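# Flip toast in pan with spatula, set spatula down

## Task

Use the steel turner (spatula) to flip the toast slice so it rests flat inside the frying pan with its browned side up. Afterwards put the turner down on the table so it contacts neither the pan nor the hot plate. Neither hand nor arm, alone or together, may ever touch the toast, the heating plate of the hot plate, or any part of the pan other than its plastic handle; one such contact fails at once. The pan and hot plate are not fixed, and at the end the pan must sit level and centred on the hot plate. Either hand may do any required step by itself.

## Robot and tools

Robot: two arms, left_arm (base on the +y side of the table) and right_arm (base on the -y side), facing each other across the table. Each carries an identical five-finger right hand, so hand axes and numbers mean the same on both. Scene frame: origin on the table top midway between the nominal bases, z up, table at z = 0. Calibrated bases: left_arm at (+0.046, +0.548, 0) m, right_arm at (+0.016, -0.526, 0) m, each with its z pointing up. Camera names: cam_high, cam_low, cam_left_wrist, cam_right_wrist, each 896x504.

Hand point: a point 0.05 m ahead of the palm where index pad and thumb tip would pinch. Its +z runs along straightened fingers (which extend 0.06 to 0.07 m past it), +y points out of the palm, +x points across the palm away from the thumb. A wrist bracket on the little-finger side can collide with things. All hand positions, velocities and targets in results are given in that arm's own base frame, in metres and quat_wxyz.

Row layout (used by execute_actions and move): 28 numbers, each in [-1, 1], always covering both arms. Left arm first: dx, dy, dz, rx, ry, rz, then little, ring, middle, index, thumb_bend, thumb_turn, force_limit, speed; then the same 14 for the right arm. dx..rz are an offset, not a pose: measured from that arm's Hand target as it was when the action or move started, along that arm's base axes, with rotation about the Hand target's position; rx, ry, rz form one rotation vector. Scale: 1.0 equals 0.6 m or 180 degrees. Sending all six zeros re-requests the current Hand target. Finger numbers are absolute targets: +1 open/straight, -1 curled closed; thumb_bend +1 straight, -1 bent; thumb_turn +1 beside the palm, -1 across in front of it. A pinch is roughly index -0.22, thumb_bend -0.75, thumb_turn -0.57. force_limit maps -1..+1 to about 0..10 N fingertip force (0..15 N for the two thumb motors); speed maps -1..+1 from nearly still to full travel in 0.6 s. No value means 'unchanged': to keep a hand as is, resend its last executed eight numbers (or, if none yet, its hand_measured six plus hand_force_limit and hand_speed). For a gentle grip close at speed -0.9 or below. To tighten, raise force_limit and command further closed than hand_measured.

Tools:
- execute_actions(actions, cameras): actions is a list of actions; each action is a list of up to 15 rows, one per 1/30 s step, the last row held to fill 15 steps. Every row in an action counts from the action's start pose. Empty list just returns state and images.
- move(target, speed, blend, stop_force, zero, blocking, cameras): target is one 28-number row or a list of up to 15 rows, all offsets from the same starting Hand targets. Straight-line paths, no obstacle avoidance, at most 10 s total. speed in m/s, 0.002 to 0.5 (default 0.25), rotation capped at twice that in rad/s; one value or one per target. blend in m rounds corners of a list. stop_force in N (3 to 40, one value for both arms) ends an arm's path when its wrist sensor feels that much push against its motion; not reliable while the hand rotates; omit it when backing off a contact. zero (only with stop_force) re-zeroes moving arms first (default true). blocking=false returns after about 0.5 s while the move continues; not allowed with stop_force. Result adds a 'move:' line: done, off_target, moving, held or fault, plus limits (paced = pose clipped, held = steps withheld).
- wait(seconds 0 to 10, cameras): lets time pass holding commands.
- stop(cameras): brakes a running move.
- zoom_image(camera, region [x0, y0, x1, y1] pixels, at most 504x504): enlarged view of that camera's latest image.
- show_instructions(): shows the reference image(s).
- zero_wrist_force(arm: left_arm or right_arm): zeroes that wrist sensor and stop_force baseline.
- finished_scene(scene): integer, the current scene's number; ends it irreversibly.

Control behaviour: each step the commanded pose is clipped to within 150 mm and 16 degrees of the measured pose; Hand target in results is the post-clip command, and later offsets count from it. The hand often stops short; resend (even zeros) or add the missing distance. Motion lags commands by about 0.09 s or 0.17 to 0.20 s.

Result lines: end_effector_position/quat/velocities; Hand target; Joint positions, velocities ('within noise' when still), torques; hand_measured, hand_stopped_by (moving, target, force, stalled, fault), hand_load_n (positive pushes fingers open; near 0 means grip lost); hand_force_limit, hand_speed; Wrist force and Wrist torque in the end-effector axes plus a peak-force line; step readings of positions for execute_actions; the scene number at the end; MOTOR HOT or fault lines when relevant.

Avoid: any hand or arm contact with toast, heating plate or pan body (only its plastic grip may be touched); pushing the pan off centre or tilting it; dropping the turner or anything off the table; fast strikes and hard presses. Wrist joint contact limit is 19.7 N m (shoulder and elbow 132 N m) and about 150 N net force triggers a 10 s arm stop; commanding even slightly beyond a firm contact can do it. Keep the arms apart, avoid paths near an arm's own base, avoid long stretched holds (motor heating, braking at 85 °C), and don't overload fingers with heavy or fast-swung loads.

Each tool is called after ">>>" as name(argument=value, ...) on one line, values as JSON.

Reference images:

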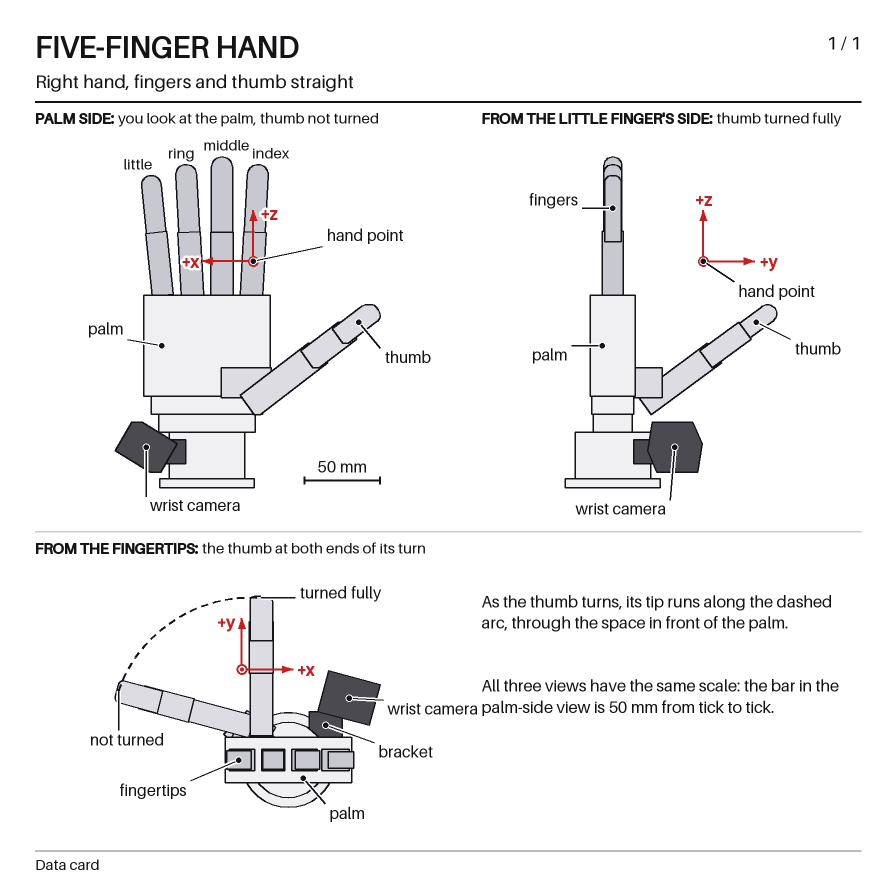

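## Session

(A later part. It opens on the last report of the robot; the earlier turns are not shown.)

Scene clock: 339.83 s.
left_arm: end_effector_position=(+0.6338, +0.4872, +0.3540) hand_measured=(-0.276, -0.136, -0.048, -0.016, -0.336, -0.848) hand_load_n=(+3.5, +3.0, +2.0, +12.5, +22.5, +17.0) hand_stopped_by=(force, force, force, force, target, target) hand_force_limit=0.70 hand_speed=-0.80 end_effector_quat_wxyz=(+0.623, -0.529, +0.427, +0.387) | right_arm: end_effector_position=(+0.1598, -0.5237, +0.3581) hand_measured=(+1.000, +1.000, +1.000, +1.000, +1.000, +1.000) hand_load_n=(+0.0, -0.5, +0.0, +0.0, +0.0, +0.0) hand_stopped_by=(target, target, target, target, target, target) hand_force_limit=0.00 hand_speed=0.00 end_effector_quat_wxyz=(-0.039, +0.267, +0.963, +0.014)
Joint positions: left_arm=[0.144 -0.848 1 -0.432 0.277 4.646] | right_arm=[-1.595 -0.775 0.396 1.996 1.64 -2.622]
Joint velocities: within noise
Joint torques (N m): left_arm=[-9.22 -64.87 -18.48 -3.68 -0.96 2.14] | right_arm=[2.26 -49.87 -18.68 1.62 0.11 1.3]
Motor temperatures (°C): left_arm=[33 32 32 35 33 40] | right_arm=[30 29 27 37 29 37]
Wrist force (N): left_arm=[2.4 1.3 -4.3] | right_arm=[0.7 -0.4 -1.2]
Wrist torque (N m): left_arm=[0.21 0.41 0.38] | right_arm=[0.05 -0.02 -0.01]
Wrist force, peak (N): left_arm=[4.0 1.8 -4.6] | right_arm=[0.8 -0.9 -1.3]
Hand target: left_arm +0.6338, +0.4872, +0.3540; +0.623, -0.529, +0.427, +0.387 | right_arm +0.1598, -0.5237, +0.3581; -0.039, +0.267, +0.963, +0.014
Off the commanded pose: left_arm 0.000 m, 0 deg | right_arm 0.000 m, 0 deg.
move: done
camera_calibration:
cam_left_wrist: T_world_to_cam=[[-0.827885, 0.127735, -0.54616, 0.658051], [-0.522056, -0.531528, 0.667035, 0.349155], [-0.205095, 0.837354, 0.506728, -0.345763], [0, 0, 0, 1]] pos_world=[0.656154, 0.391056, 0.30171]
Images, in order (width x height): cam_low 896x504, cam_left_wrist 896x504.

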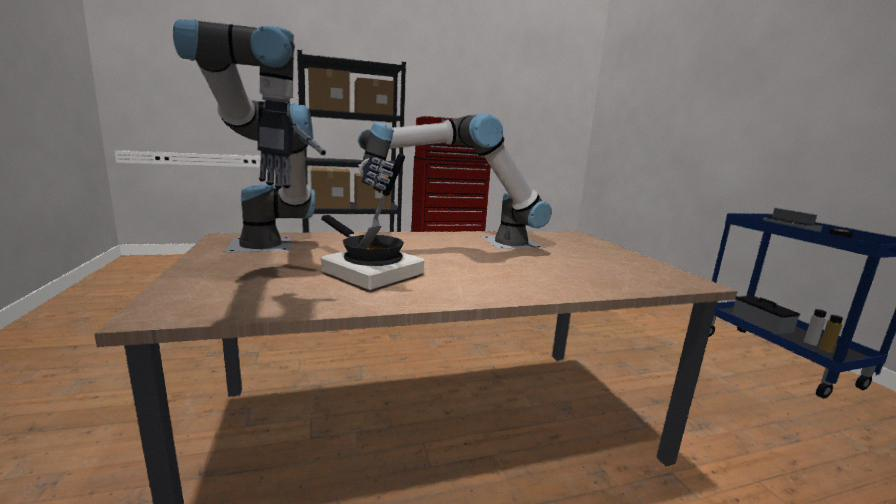

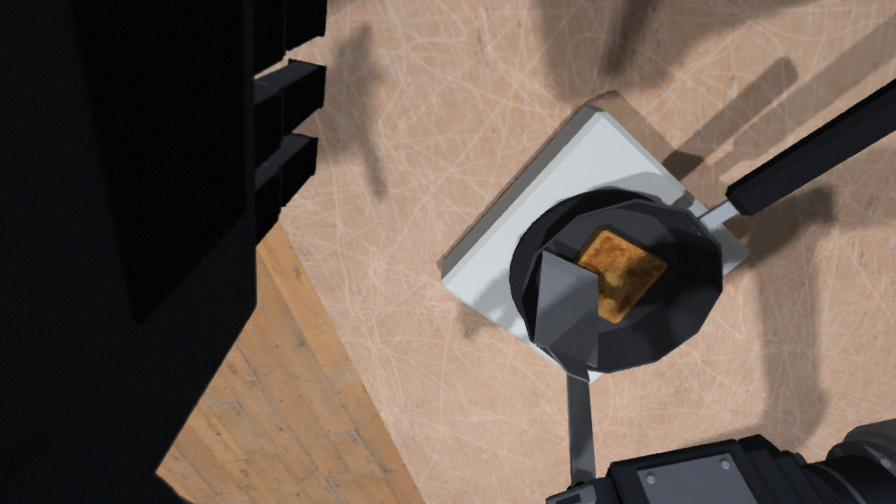

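>>> move(target=[0.0075,0.0078,0,0,0,0,-0.85,-0.85,-0.85,-0.63,-0.35,-0.85,0.7,-0.8,0,0,0,0,0,0,1,1,1,1,1,1,0,0], speed=0.02, stop_force=12, cameras=["cam_low","cam_left_wrist"])

>>> zoom_image(camera="cam_left_wrist", region=[500, 160, 760, 400])

>>> zoom_image(camera="cam_low", region=[325, 190, 425, 270])

Scene clock: 343.00 s.
left_arm: end_effector_position=(+0.6383, +0.4919, +0.3540) hand_measured=(-0.276, -0.136, -0.048, -0.016, -0.336, -0.848) hand_load_n=(+3.0, +3.0, +2.0, +12.5, +22.5, +17.0) hand_stopped_by=(force, force, force, force, target, target) hand_force_limit=0.70 hand_speed=-0.80 end_effector_quat_wxyz=(+0.623, -0.529, +0.427, +0.387) | right_arm: end_effector_position=(+0.1598, -0.5237, +0.3581) hand_measured=(+1.000, +1.000, +1.000, +1.000, +1.000, +1.000) hand_load_n=(+0.0, +0.0, +0.0, +0.0, +0.0, +0.0) hand_stopped_by=(target, target, target, target, target, target) hand_force_limit=0.00 hand_speed=0.00 end_effector_quat_wxyz=(-0.039, +0.267, +0.963, +0.014)
Joint positions: left_arm=[0.15 -0.83 0.969 -0.413 0.282 4.64] | right_arm=[-1.595 -0.775 0.396 1.996 1.64 -2.622]
Joint velocities: within noise
Joint torques (N m): left_arm=[-10.15 -65.59 -17.89 -3.55 -0.48 1.94] | right_arm=[3.83 -50.57 -18.68 1.58 -0.04 1.35]
Motor temperatures (°C): left_arm=[33 32 32 35 33 40] | right_arm=[30 29 27 37 29 37]
Wrist force (N): left_arm=[3.3 1.8 -4.2] | right_arm=[0.6 -0.3 -1.1]
Wrist torque (N m): left_arm=[0.22 0.40 0.40] | right_arm=[0.05 -0.01 -0.01]
Wrist force, peak (N): left_arm=[4.0 2.0 -4.6] | right_arm=[0.8 -0.4 -1.4]
Hand target: left_arm +0.6383, +0.4919, +0.3540; +0.623, -0.529, +0.427, +0.387 | right_arm +0.1598, -0.5237, +0.3581; -0.039, +0.267, +0.963, +0.014
Off the commanded pose: left_arm 0.000 m, 0 deg | right_arm 0.000 m, 0 deg.
move: done
camera_calibration:
cam_left_wrist: T_world_to_cam=[[-0.82786, 0.127734, -0.546198, 0.661174], [-0.522088, -0.531523, 0.667014, 0.354019], [-0.205116, 0.837358, 0.506714, -0.348742], [0, 0, 0, 1]] pos_world=[0.660655, 0.395737, 0.301709]
Images, in order (width x height): cam_low 896x504, cam_left_wrist 896x504.

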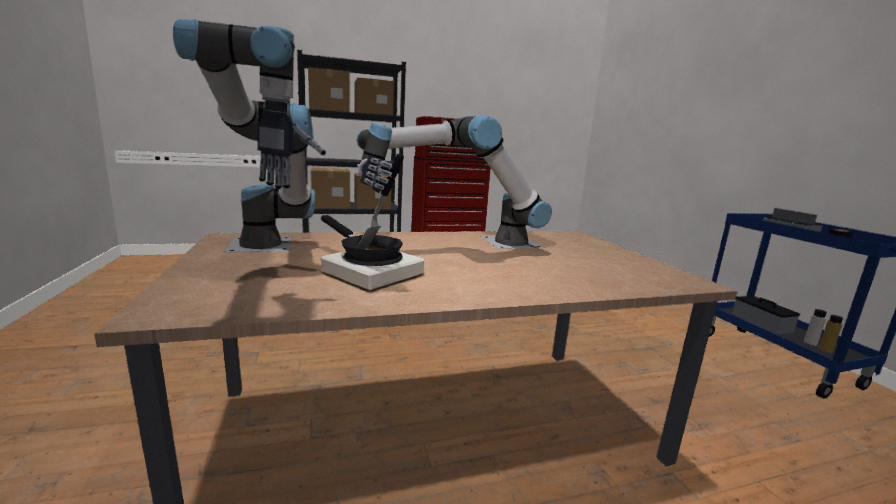

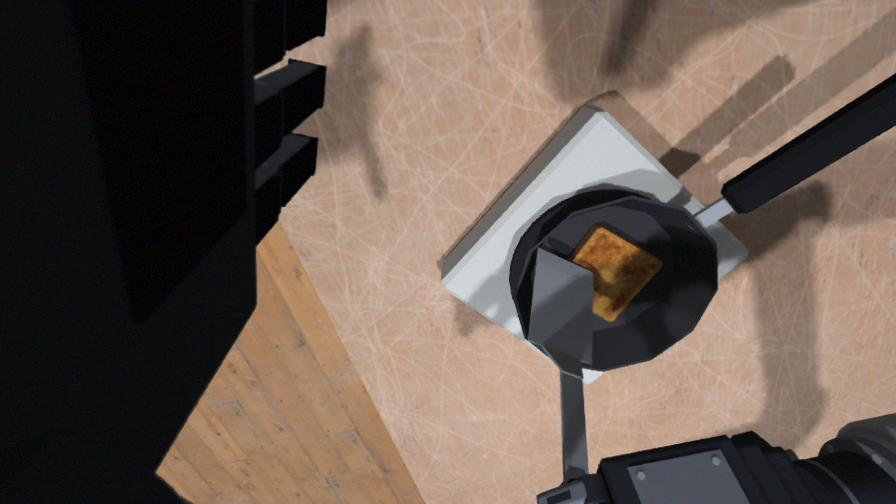

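Scaled by 1.938 from the camera's 896x504 image, which has a finer 1280x720 frame.

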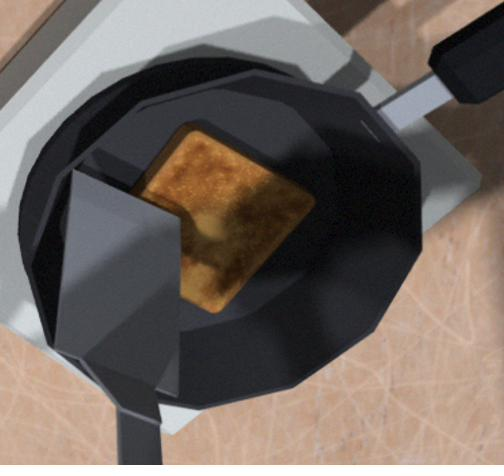

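Scaled by 5.040 from the camera's 896x504 image, which has a finer 1280x720 frame.

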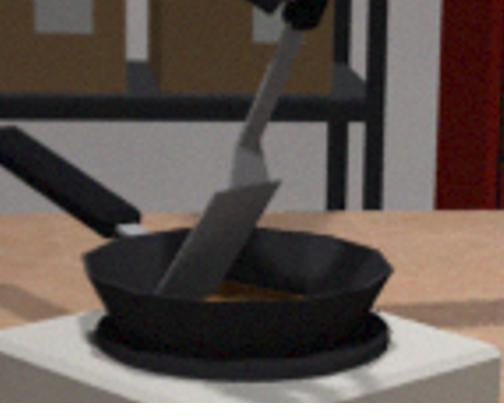

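>>> move(target=[[-0.01,-0.0103,0,0,0,0,-0.85,-0.85,-0.85,-0.63,-0.35,-0.85,0.7,-0.8,0,0,0,0,0,0,1,1,1,1,1,1,0,0],[-0.01,-0.0103,0.12,0,0,0,-0.85,-0.85,-0.85,-0.63,-0.35,-0.85,0.7,-0.8,0,0,0,0,0,0,1,1,1,1,1,1,0,0],[0.11,-0.2,0.12,0,0,0,-0.85,-0.85,-0.85,-0.63,-0.35,-0.85,0.7,-0.8,0,0,0,0,0,0,1,1,1,1,1,1,0,0]], speed=[0.03,0.1,0.15], cameras=["cam_low","cam_left_wrist","cam_high"])

>>> zoom_image(camera="cam_left_wrist", region=[500, 180, 620, 300])

>>> zoom_image(camera="cam_left_wrist", region=[620, 180, 740, 300])

>>> zoom_image(camera="cam_left_wrist", region=[500, 280, 740, 400])

>>> zoom_image(camera="cam_high", region=[330, 295, 430, 395])

>>> zoom_image(camera="cam_low", region=[335, 225, 415, 275])

Scene clock: 349.13 s.
left_arm: end_effector_position=(+0.7043, +0.3719, +0.4260) hand_measured=(-0.276, -0.136, -0.048, -0.016, -0.336, -0.848) hand_load_n=(+8.5, +6.0, +2.0, +10.0, +23.0, +15.0) hand_stopped_by=(force, force, force, force, target, target) hand_force_limit=0.70 hand_speed=-0.80 end_effector_quat_wxyz=(+0.623, -0.529, +0.427, +0.387) | right_arm: end_effector_position=(+0.1598, -0.5237, +0.3581) hand_measured=(+1.000, +1.000, +1.000, +1.000, +1.000, +1.000) hand_load_n=(+0.0, +0.0, +0.0, +0.0, -0.5, +0.0) hand_stopped_by=(target, target, target, target, target, target) hand_force_limit=0.00 hand_speed=0.00 end_effector_quat_wxyz=(-0.039, +0.267, +0.963, +0.014)
Joint positions: left_arm=[-0.022 -0.834 0.834 -0.644 0.125 5.017] | right_arm=[-1.595 -0.775 0.396 1.996 1.64 -2.622]
Joint velocities: within noise
Joint torques (N m): left_arm=[7.38 -56.39 -42.59 -0.59 1.55 -2.06] | right_arm=[3.2 -50.41 -18.41 1.35 -0.17 1.44]
Motor temperatures (°C): left_arm=[33 32 32 35 33 40] | right_arm=[30 29 27 37 29 37]
Wrist force (N): left_arm=[5.0 1.3 -3.3] | right_arm=[0.5 -0.5 -1.1]
Wrist torque (N m): left_arm=[0.23 -0.10 0.28] | right_arm=[0.02 0.01 -0.02]
Wrist force, peak (N): left_arm=[6.1 1.6 -3.2] | right_arm=[0.8 -0.6 -1.4]
Hand target: left_arm +0.7043, +0.3719, +0.4260; +0.623, -0.529, +0.427, +0.387 | right_arm +0.1598, -0.5237, +0.3581; -0.039, +0.267, +0.963, +0.014
Off the commanded pose: left_arm 0.000 m, 0 deg | right_arm 0.000 m, 0 deg.
move: done
camera_calibration:
cam_left_wrist: T_world_to_cam=[[-0.827983, 0.12779, -0.545998, 0.77044], [-0.522063, -0.531074, 0.667391, 0.276315], [-0.20468, 0.837634, 0.506435, -0.271524], [0, 0, 0, 1]] pos_world=[0.72659, 0.275727, 0.373758]
Images, in order (width x height): cam_high 896x504, cam_low 896x504, cam_left_wrist 896x504.

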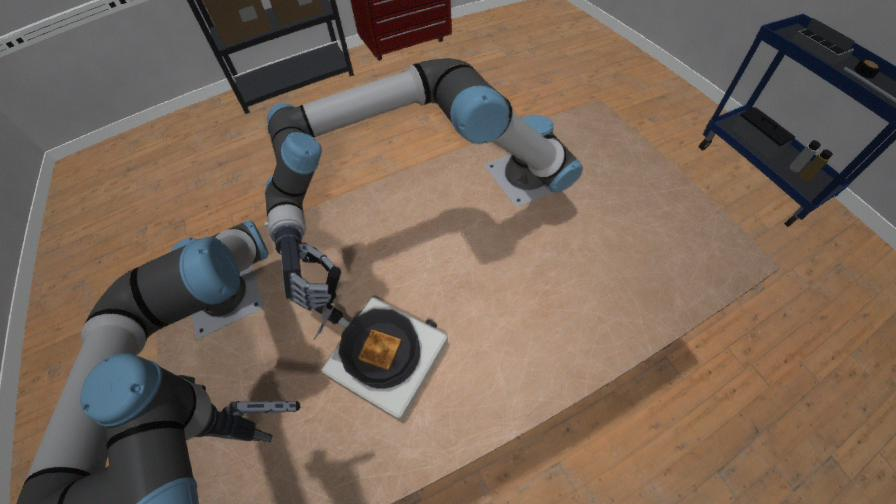

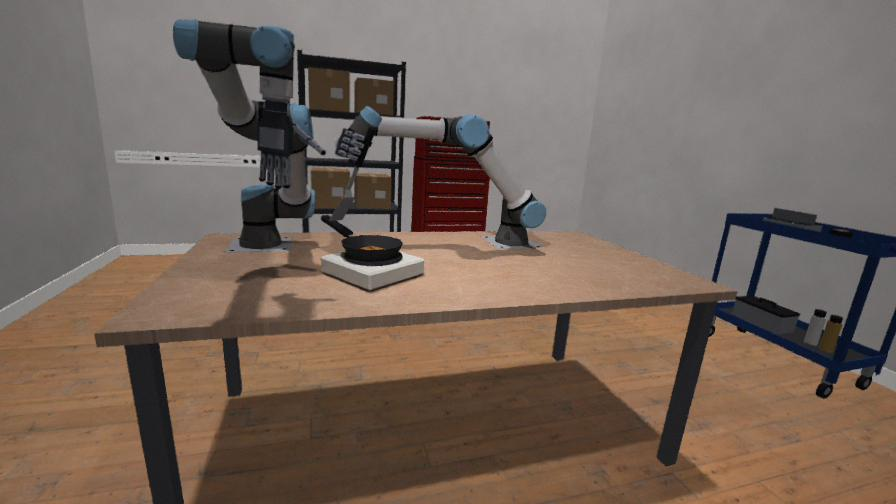

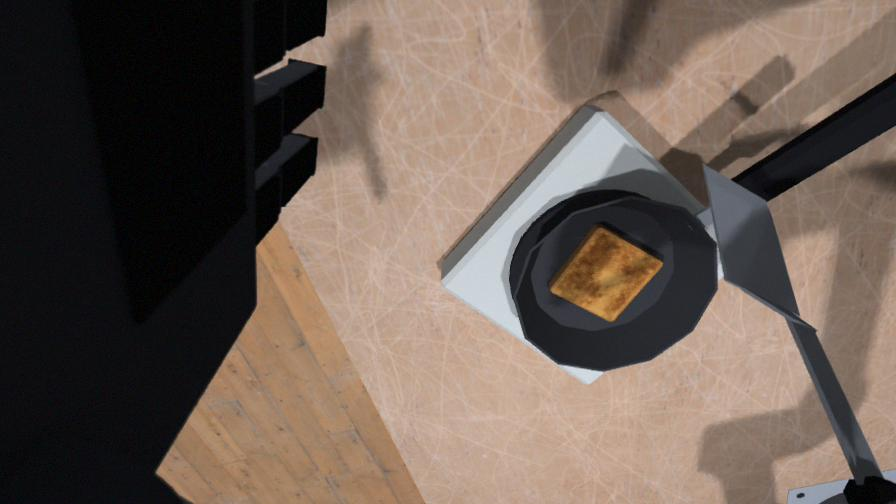

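Scaled by 4.200 from the camera's 896x504 image, which has a finer 1280x720 frame.

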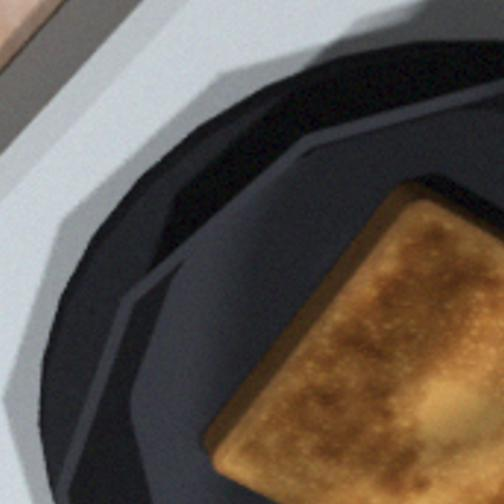

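Scaled by 4.200 from the camera's 896x504 image, which has a finer 1280x720 frame.

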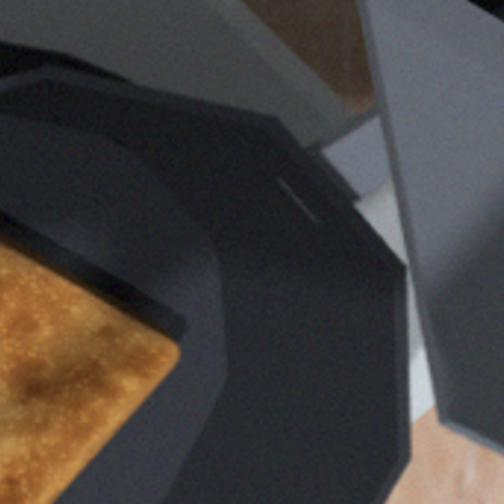

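Scaled by 2.100 from the camera's 896x504 image, which has a finer 1280x720 frame.

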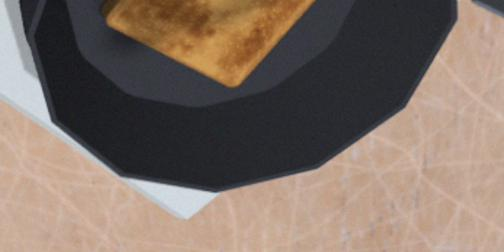

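Scaled by 5.040 from the camera's 896x504 image, which has a finer 1280x720 frame.

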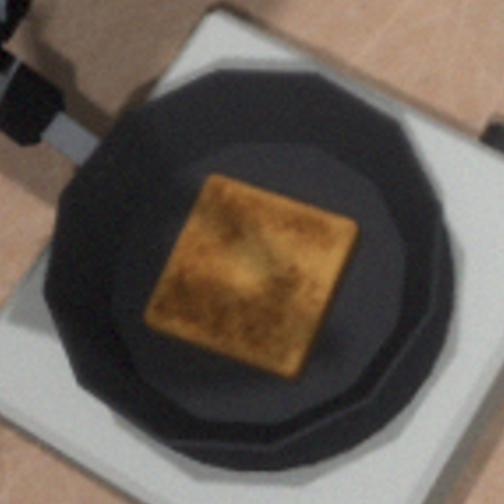

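Scaled by 6.300 from the camera's 896x504 image, which has a finer 1280x720 frame.

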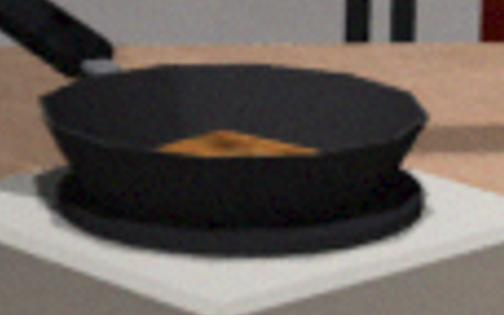

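>>> zoom_image(camera="cam_high", region=[335, 300, 385, 350])

>>> zoom_image(camera="cam_high", region=[380, 300, 430, 350])

>>> zoom_image(camera="cam_high", region=[335, 345, 385, 395])

>>> zoom_image(camera="cam_high", region=[380, 345, 430, 395])

>>> zoom_image(camera="cam_low", region=[335, 230, 375, 275])

>>> zoom_image(camera="cam_low", region=[370, 230, 410, 275])

Scaled by 10.080 from the camera's 896x504 image, which has a finer 1280x720 frame.

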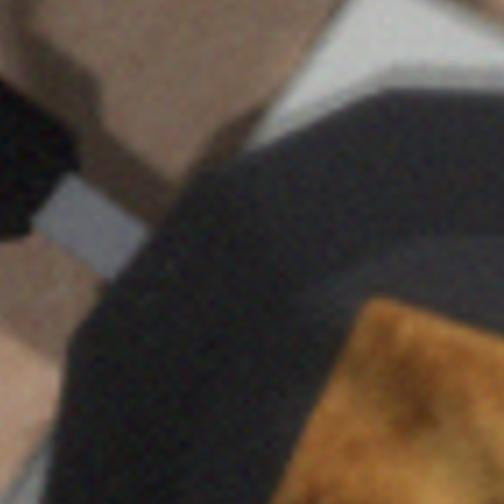

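Scaled by 10.080 from the camera's 896x504 image, which has a finer 1280x720 frame.

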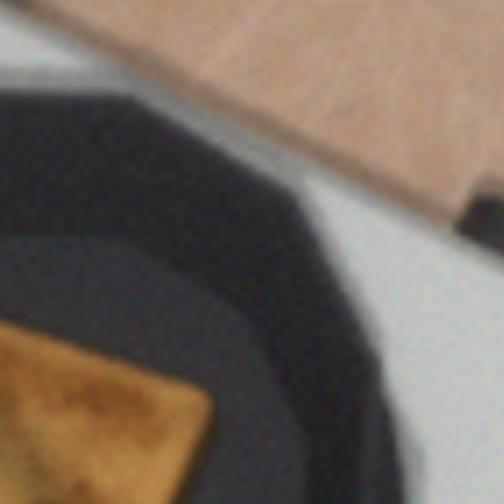

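Scaled by 10.080 from the camera's 896x504 image, which has a finer 1280x720 frame.

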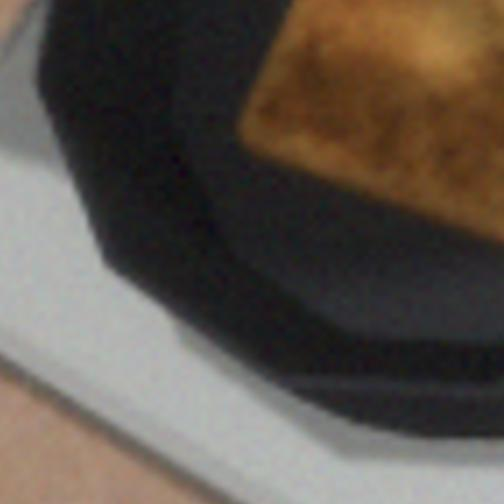

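Scaled by 10.080 from the camera's 896x504 image, which has a finer 1280x720 frame.

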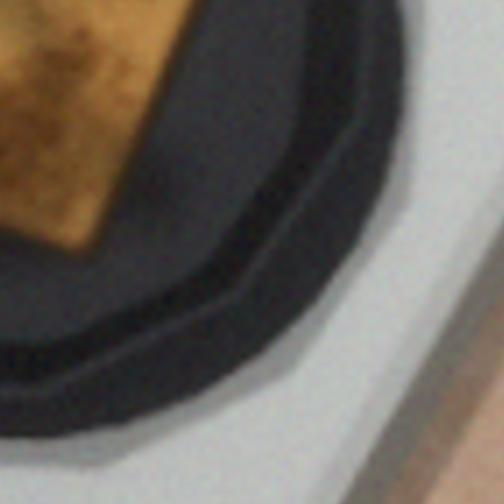

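Scaled by 11.200 from the camera's 896x504 image, which has a finer 1280x720 frame.

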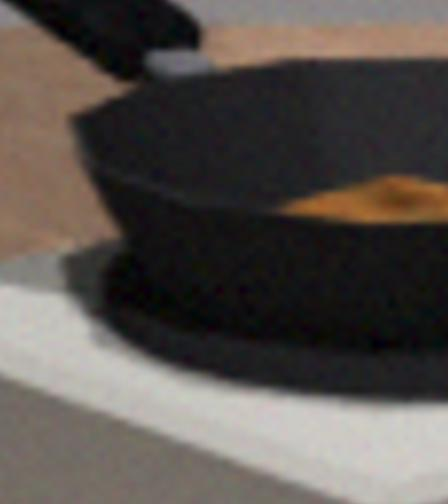

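Scaled by 11.200 from the camera's 896x504 image, which has a finer 1280x720 frame.

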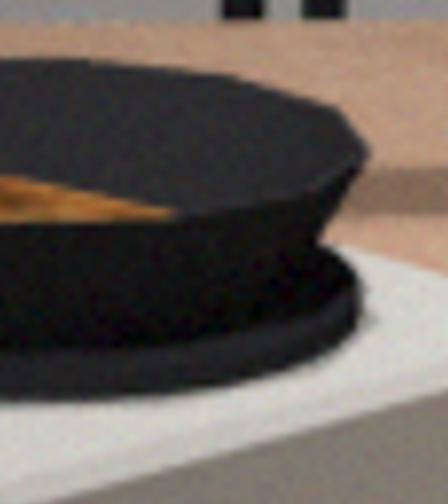

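>>> move(target=[[-0.2787,0.2012,0,0,0,0,-0.85,-0.85,-0.85,-0.63,-0.35,-0.85,0.7,-0.8,0,0,0,0,0,0,1,1,1,1,1,1,0,0],[-0.2787,0.2012,-0.12,0,0,0,-0.85,-0.85,-0.85,-0.63,-0.35,-0.85,0.7,-0.8,0,0,0,0,0,0,1,1,1,1,1,1,0,0]], speed=[0.15,0.05], stop_force=6, cameras=["cam_low","cam_left_wrist","cam_high"])

>>> zoom_image(camera="cam_left_wrist", region=[500, 180, 740, 400])

>>> zoom_image(camera="cam_low", region=[325, 190, 425, 270])

Scene clock: 376.23 s.
left_arm: end_effector_position=(+0.5371, +0.4926, +0.3540) hand_measured=(-0.276, -0.136, -0.048, -0.016, -0.336, -0.848) hand_load_n=(+9.0, +5.5, +2.0, +10.0, +23.0, +15.0) hand_stopped_by=(force, force, force, force, target, target) hand_force_limit=0.70 hand_speed=-0.80 end_effector_quat_wxyz=(+0.623, -0.529, +0.427, +0.387) | right_arm: end_effector_position=(+0.1598, -0.5237, +0.3581) hand_measured=(+1.000, +1.000, +1.000, +1.000, +1.000, +1.000) hand_load_n=(+0.0, +0.0, +0.0, +0.0, +0.0, +0.0) hand_stopped_by=(target, target, target, target, target, target) hand_force_limit=0.00 hand_speed=0.00 end_effector_quat_wxyz=(-0.039, +0.267, +0.963, +0.014)
Joint positions: left_arm=[0.176 -1.067 1.357 -0.542 0.308 4.616] | right_arm=[-1.595 -0.775 0.396 1.996 1.64 -2.622]
Joint velocities: within noise
Joint torques (N m): left_arm=[-13.24 -57.48 -40.09 0.23 1.98 -2.07] | right_arm=[3.38 -50.94 -18.79 1.04 -0.09 1.5]
Motor temperatures (°C): left_arm=[33 32 32 35 33 40] | right_arm=[30 29 27 36 29 37]
Wrist force (N): left_arm=[4.6 0.8 -3.0] | right_arm=[0.6 -0.5 -1.2]
Wrist torque (N m): left_arm=[0.14 -0.02 0.24] | right_arm=[0.03 0.00 -0.02]
Wrist force, peak (N): left_arm=[5.7 -0.9 -4.2] | right_arm=[0.8 -0.4 -1.5]
Hand target: left_arm +0.5371, +0.4926, +0.3540; +0.623, -0.529, +0.427, +0.387 | right_arm +0.1598, -0.5237, +0.3581; -0.039, +0.267, +0.963, +0.014
Off the commanded pose: left_arm 0.000 m, 0 deg | right_arm 0.000 m, 0 deg.
move: done
camera_calibration:
cam_left_wrist: T_world_to_cam=[[-0.827891, 0.127736, -0.54615, 0.577289], [-0.522048, -0.53153, 0.66704, 0.301526], [-0.205089, 0.837353, 0.506733, -0.370127], [0, 0, 0, 1]] pos_world=[0.559435, 0.396456, 0.301712]
Images, in order (width x height): cam_high 896x504, cam_low 896x504, cam_left_wrist 896x504.

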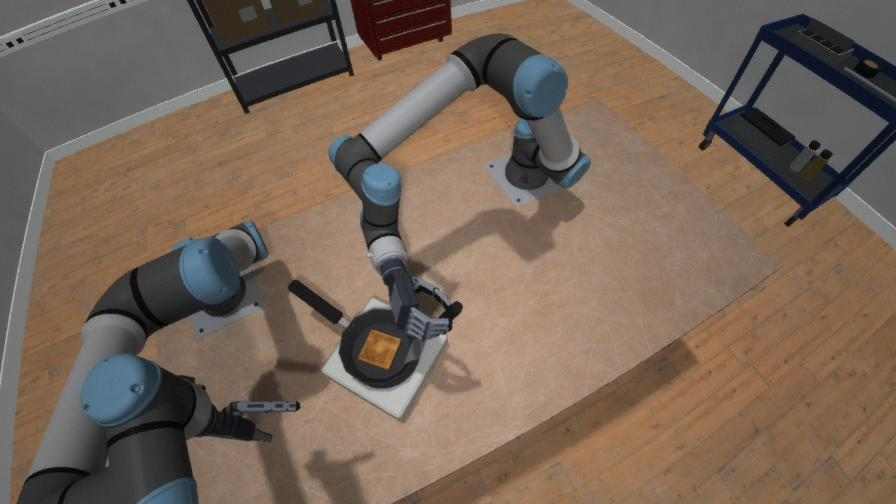

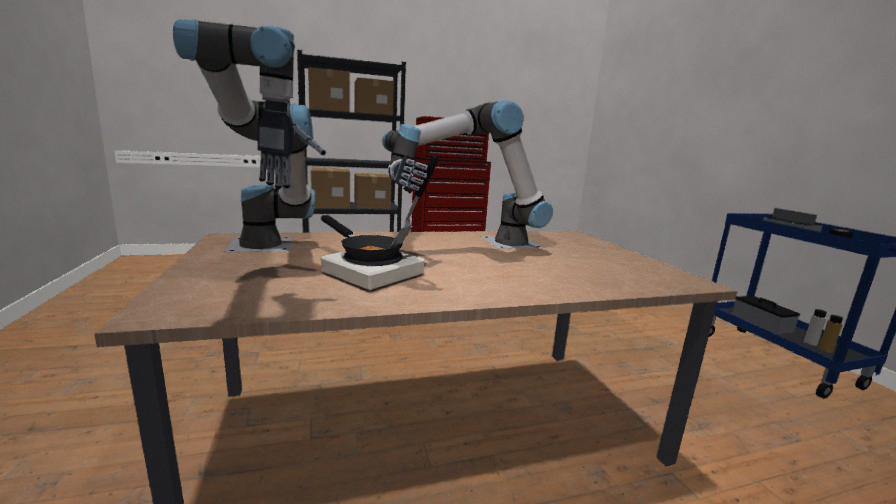

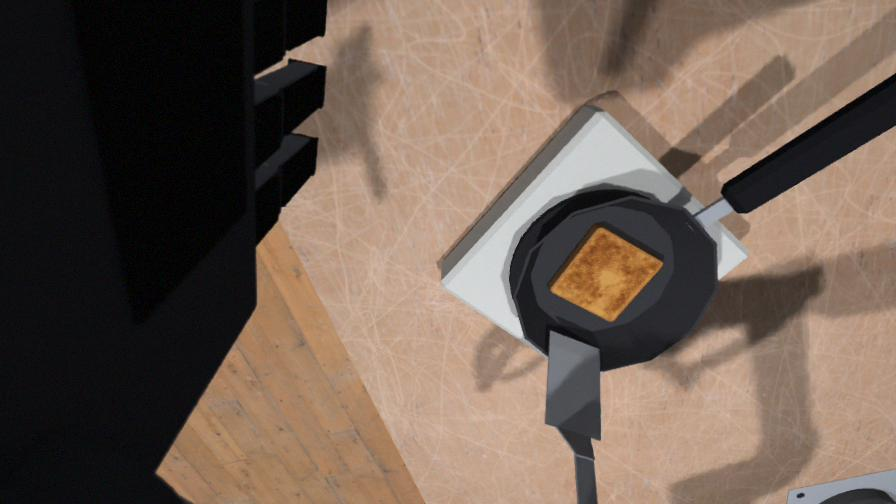

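Scaled by 2.100 from the camera's 896x504 image, which has a finer 1280x720 frame.

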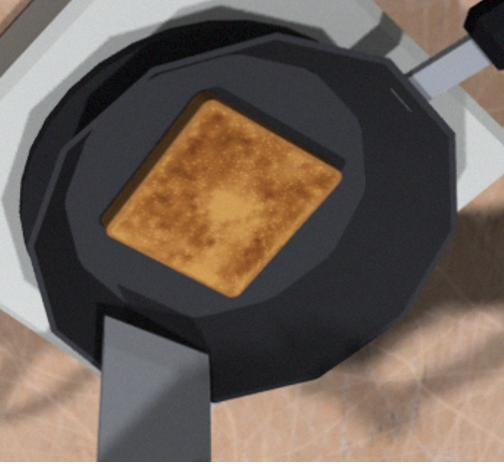

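Scaled by 5.040 from the camera's 896x504 image, which has a finer 1280x720 frame.

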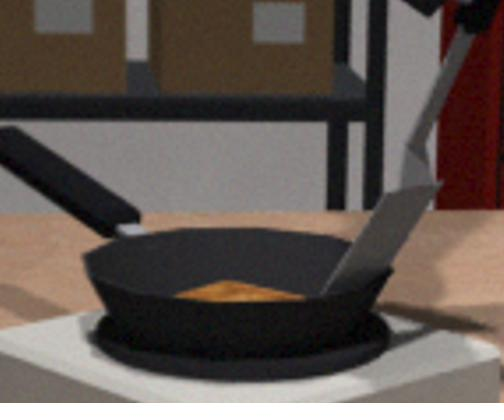

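>>> move(target=[-0.0111,0.0205,0,0,0,0,-0.85,-0.85,-0.85,-0.63,-0.35,-0.85,0.7,-0.8,0,0,0,0,0,0,1,1,1,1,1,1,0,0], speed=0.02, stop_force=12, cameras=["cam_low","cam_left_wrist","cam_high"])

>>> zoom_image(camera="cam_left_wrist", region=[500, 180, 740, 400])

Scene clock: 379.83 s.
left_arm: end_effector_position=(+0.5304, +0.5049, +0.3540) hand_measured=(-0.276, -0.136, -0.048, -0.016, -0.336, -0.848) hand_load_n=(+5.0, +4.0, +2.5, +13.5, +20.5, +16.0) hand_stopped_by=(force, force, force, force, target, target) hand_force_limit=0.70 hand_speed=-0.80 end_effector_quat_wxyz=(+0.623, -0.529, +0.427, +0.387) | right_arm: end_effector_position=(+0.1598, -0.5237, +0.3581) hand_measured=(+1.000, +1.000, +1.000, +1.000, +1.000, +1.000) hand_load_n=(+0.0, +0.0, +0.0, +0.0, +0.0, +0.0) hand_stopped_by=(target, target, target, target, target, target) hand_force_limit=0.00 hand_speed=0.00 end_effector_quat_wxyz=(-0.039, +0.267, +0.963, +0.014)
Joint positions: left_arm=[0.198 -1.066 1.355 -0.525 0.329 4.599] | right_arm=[-1.595 -0.775 0.396 1.996 1.64 -2.622]
Joint velocities: within noise
Joint torques (N m): left_arm=[-11.02 -42.9 -33.8 -2.37 -1.03 2.89] | right_arm=[3.47 -50.71 -19.46 1.03 -0.24 1.49]
Motor temperatures (°C): left_arm=[33 32 32 35 33 40] | right_arm=[30 29 27 36 29 37]
Wrist force (N): left_arm=[3.2 -1.1 -4.2] | right_arm=[0.6 -0.5 -0.9]
Wrist torque (N m): left_arm=[-0.03 0.32 -0.28] | right_arm=[0.01 -0.01 -0.01]
Wrist force, peak (N): left_arm=[4.8 -1.4 -4.5] | right_arm=[0.7 -0.5 -1.5]
Hand target: left_arm +0.5304, +0.5049, +0.3540; +0.623, -0.529, +0.427, +0.387 | right_arm +0.1598, -0.5237, +0.3581; -0.039, +0.267, +0.963, +0.014
Off the commanded pose: left_arm 0.000 m, 0 deg | right_arm 0.000 m, 0 deg.
move: done
camera_calibration:
cam_left_wrist: T_world_to_cam=[[-0.827879, 0.127736, -0.546168, 0.570209], [-0.522063, -0.531531, 0.667027, 0.304597], [-0.205102, 0.837352, 0.50673, -0.381787], [0, 0, 0, 1]] pos_world=[0.552778, 0.408757, 0.301718]
Images, in order (width x height): cam_high 896x504, cam_low 896x504, cam_left_wrist 896x504.

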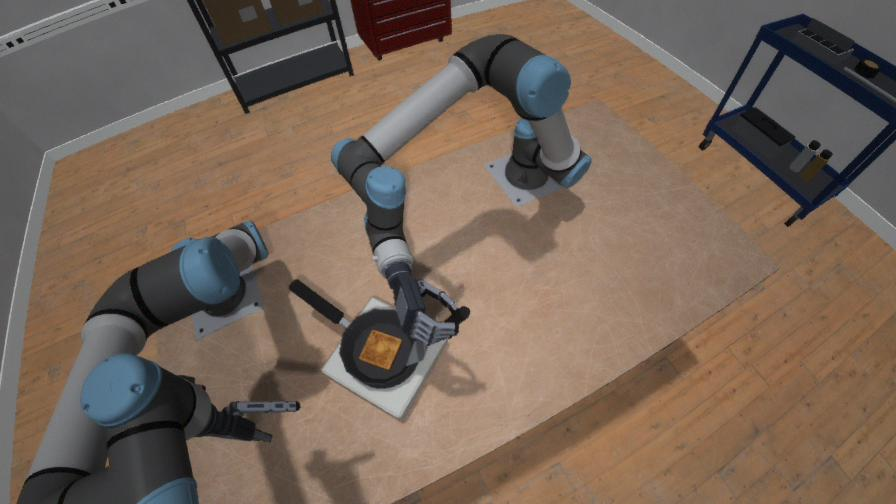

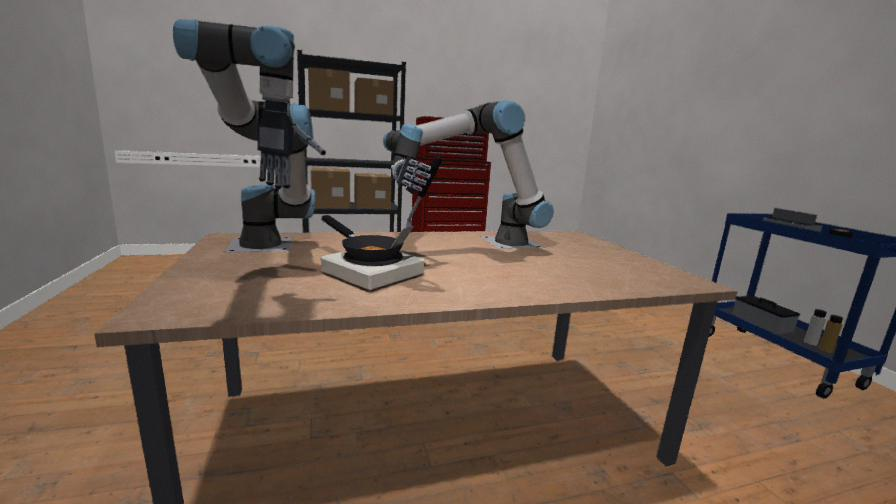

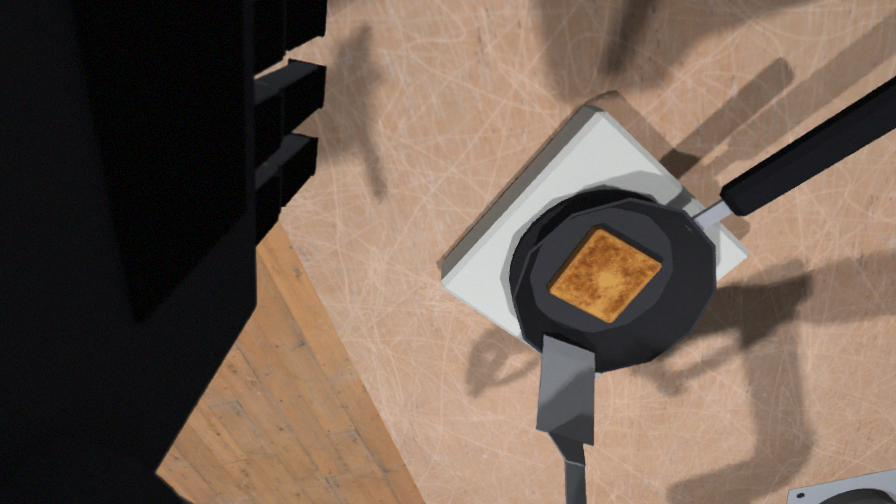

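Scaled by 2.100 from the camera's 896x504 image, which has a finer 1280x720 frame.

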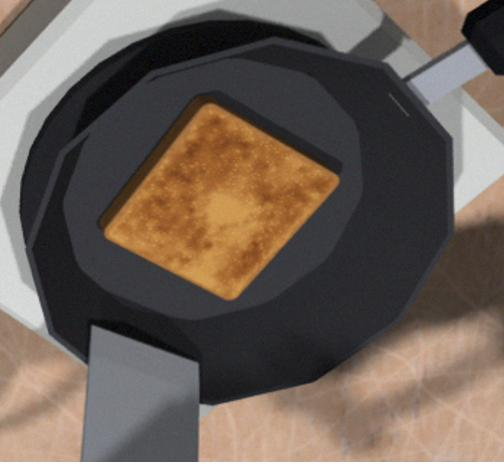

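>>> move(target=[-0.0034,0.0062,0,0,0,0,-0.85,-0.85,-0.85,-0.63,-0.35,-0.85,0.7,-0.8,0,0,0,0,0,0,1,1,1,1,1,1,0,0], speed=0.02, stop_force=12, cameras=["cam_low","cam_left_wrist"])

>>> zoom_image(camera="cam_left_wrist", region=[500, 180, 740, 400])

Scene clock: 382.10 s.
left_arm: end_effector_position=(+0.5283, +0.5087, +0.3540) hand_measured=(-0.276, -0.136, -0.048, -0.016, -0.336, -0.848) hand_load_n=(+4.5, +3.5, +2.5, +13.5, +20.5, +16.0) hand_stopped_by=(force, force, force, force, target, target) hand_force_limit=0.70 hand_speed=-0.80 end_effector_quat_wxyz=(+0.623, -0.529, +0.427, +0.387) | right_arm: end_effector_position=(+0.1598, -0.5237, +0.3581) hand_measured=(+1.000, +1.000, +1.000, +1.000, +1.000, +1.000) hand_load_n=(+0.0, +0.0, +0.0, +0.0, +0.0, +0.0) hand_stopped_by=(target, target, target, target, target, target) hand_force_limit=0.00 hand_speed=0.00 end_effector_quat_wxyz=(-0.039, +0.267, +0.963, +0.014)
Joint positions: left_arm=[0.205 -1.066 1.355 -0.52 0.336 4.595] | right_arm=[-1.595 -0.775 0.396 1.996 1.64 -2.622]
Joint velocities: within noise
Joint torques (N m): left_arm=[-7.74 -43.57 -38.96 -1.99 -0.85 1.07] | right_arm=[3.61 -50.84 -19.33 1.3 -0.21 1.35]
Motor temperatures (°C): left_arm=[33 32 32 35 33 40] | right_arm=[30 29 27 36 29 37]
Wrist force (N): left_arm=[4.0 -1.0 -4.4] | right_arm=[0.7 -0.5 -1.4]
Wrist torque (N m): left_arm=[-0.01 0.33 -0.23] | right_arm=[0.03 -0.02 -0.01]
Wrist force, peak (N): left_arm=[4.1 -1.6 -4.6] | right_arm=[0.8 -0.5 -1.4]
Hand target: left_arm +0.5284, +0.5086, +0.3540; +0.623, -0.529, +0.427, +0.387 | right_arm +0.1598, -0.5237, +0.3581; -0.039, +0.267, +0.963, +0.014
Off the commanded pose: left_arm 0.000 m, 0 deg | right_arm 0.000 m, 0 deg.
move: done
camera_calibration:
cam_left_wrist: T_world_to_cam=[[-0.827882, 0.127649, -0.546184, 0.568034], [-0.522025, -0.531566, 0.667029, 0.305515], [-0.205187, 0.837343, 0.50671, -0.385317], [0, 0, 0, 1]] pos_world=[0.55069, 0.412534, 0.301708]
Images, in order (width x height): cam_low 896x504, cam_left_wrist 896x504.

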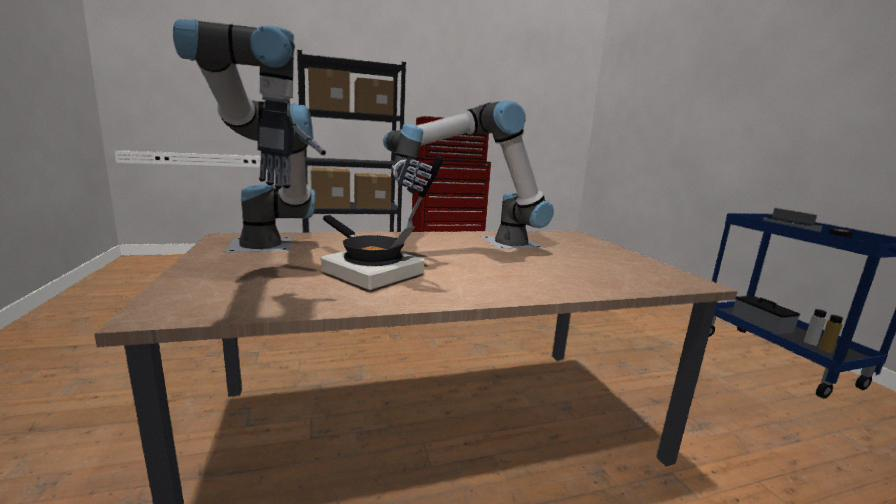

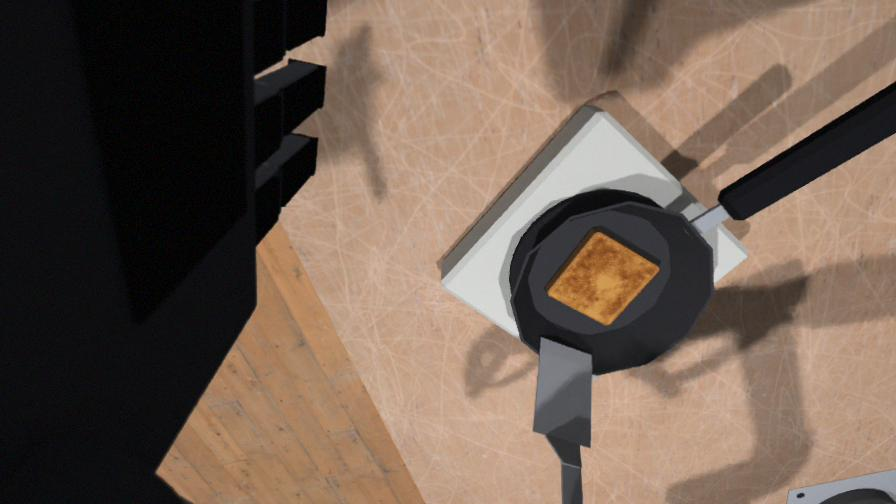

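Scaled by 2.100 from the camera's 896x504 image, which has a finer 1280x720 frame.

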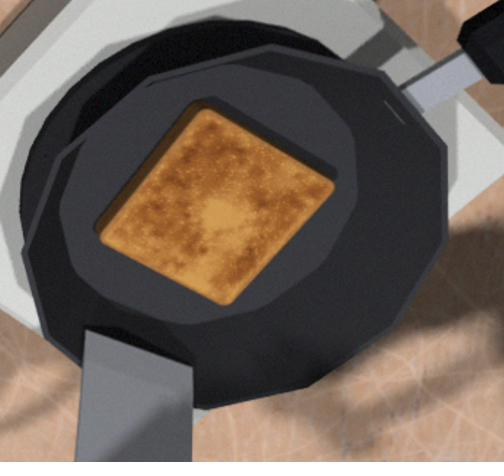

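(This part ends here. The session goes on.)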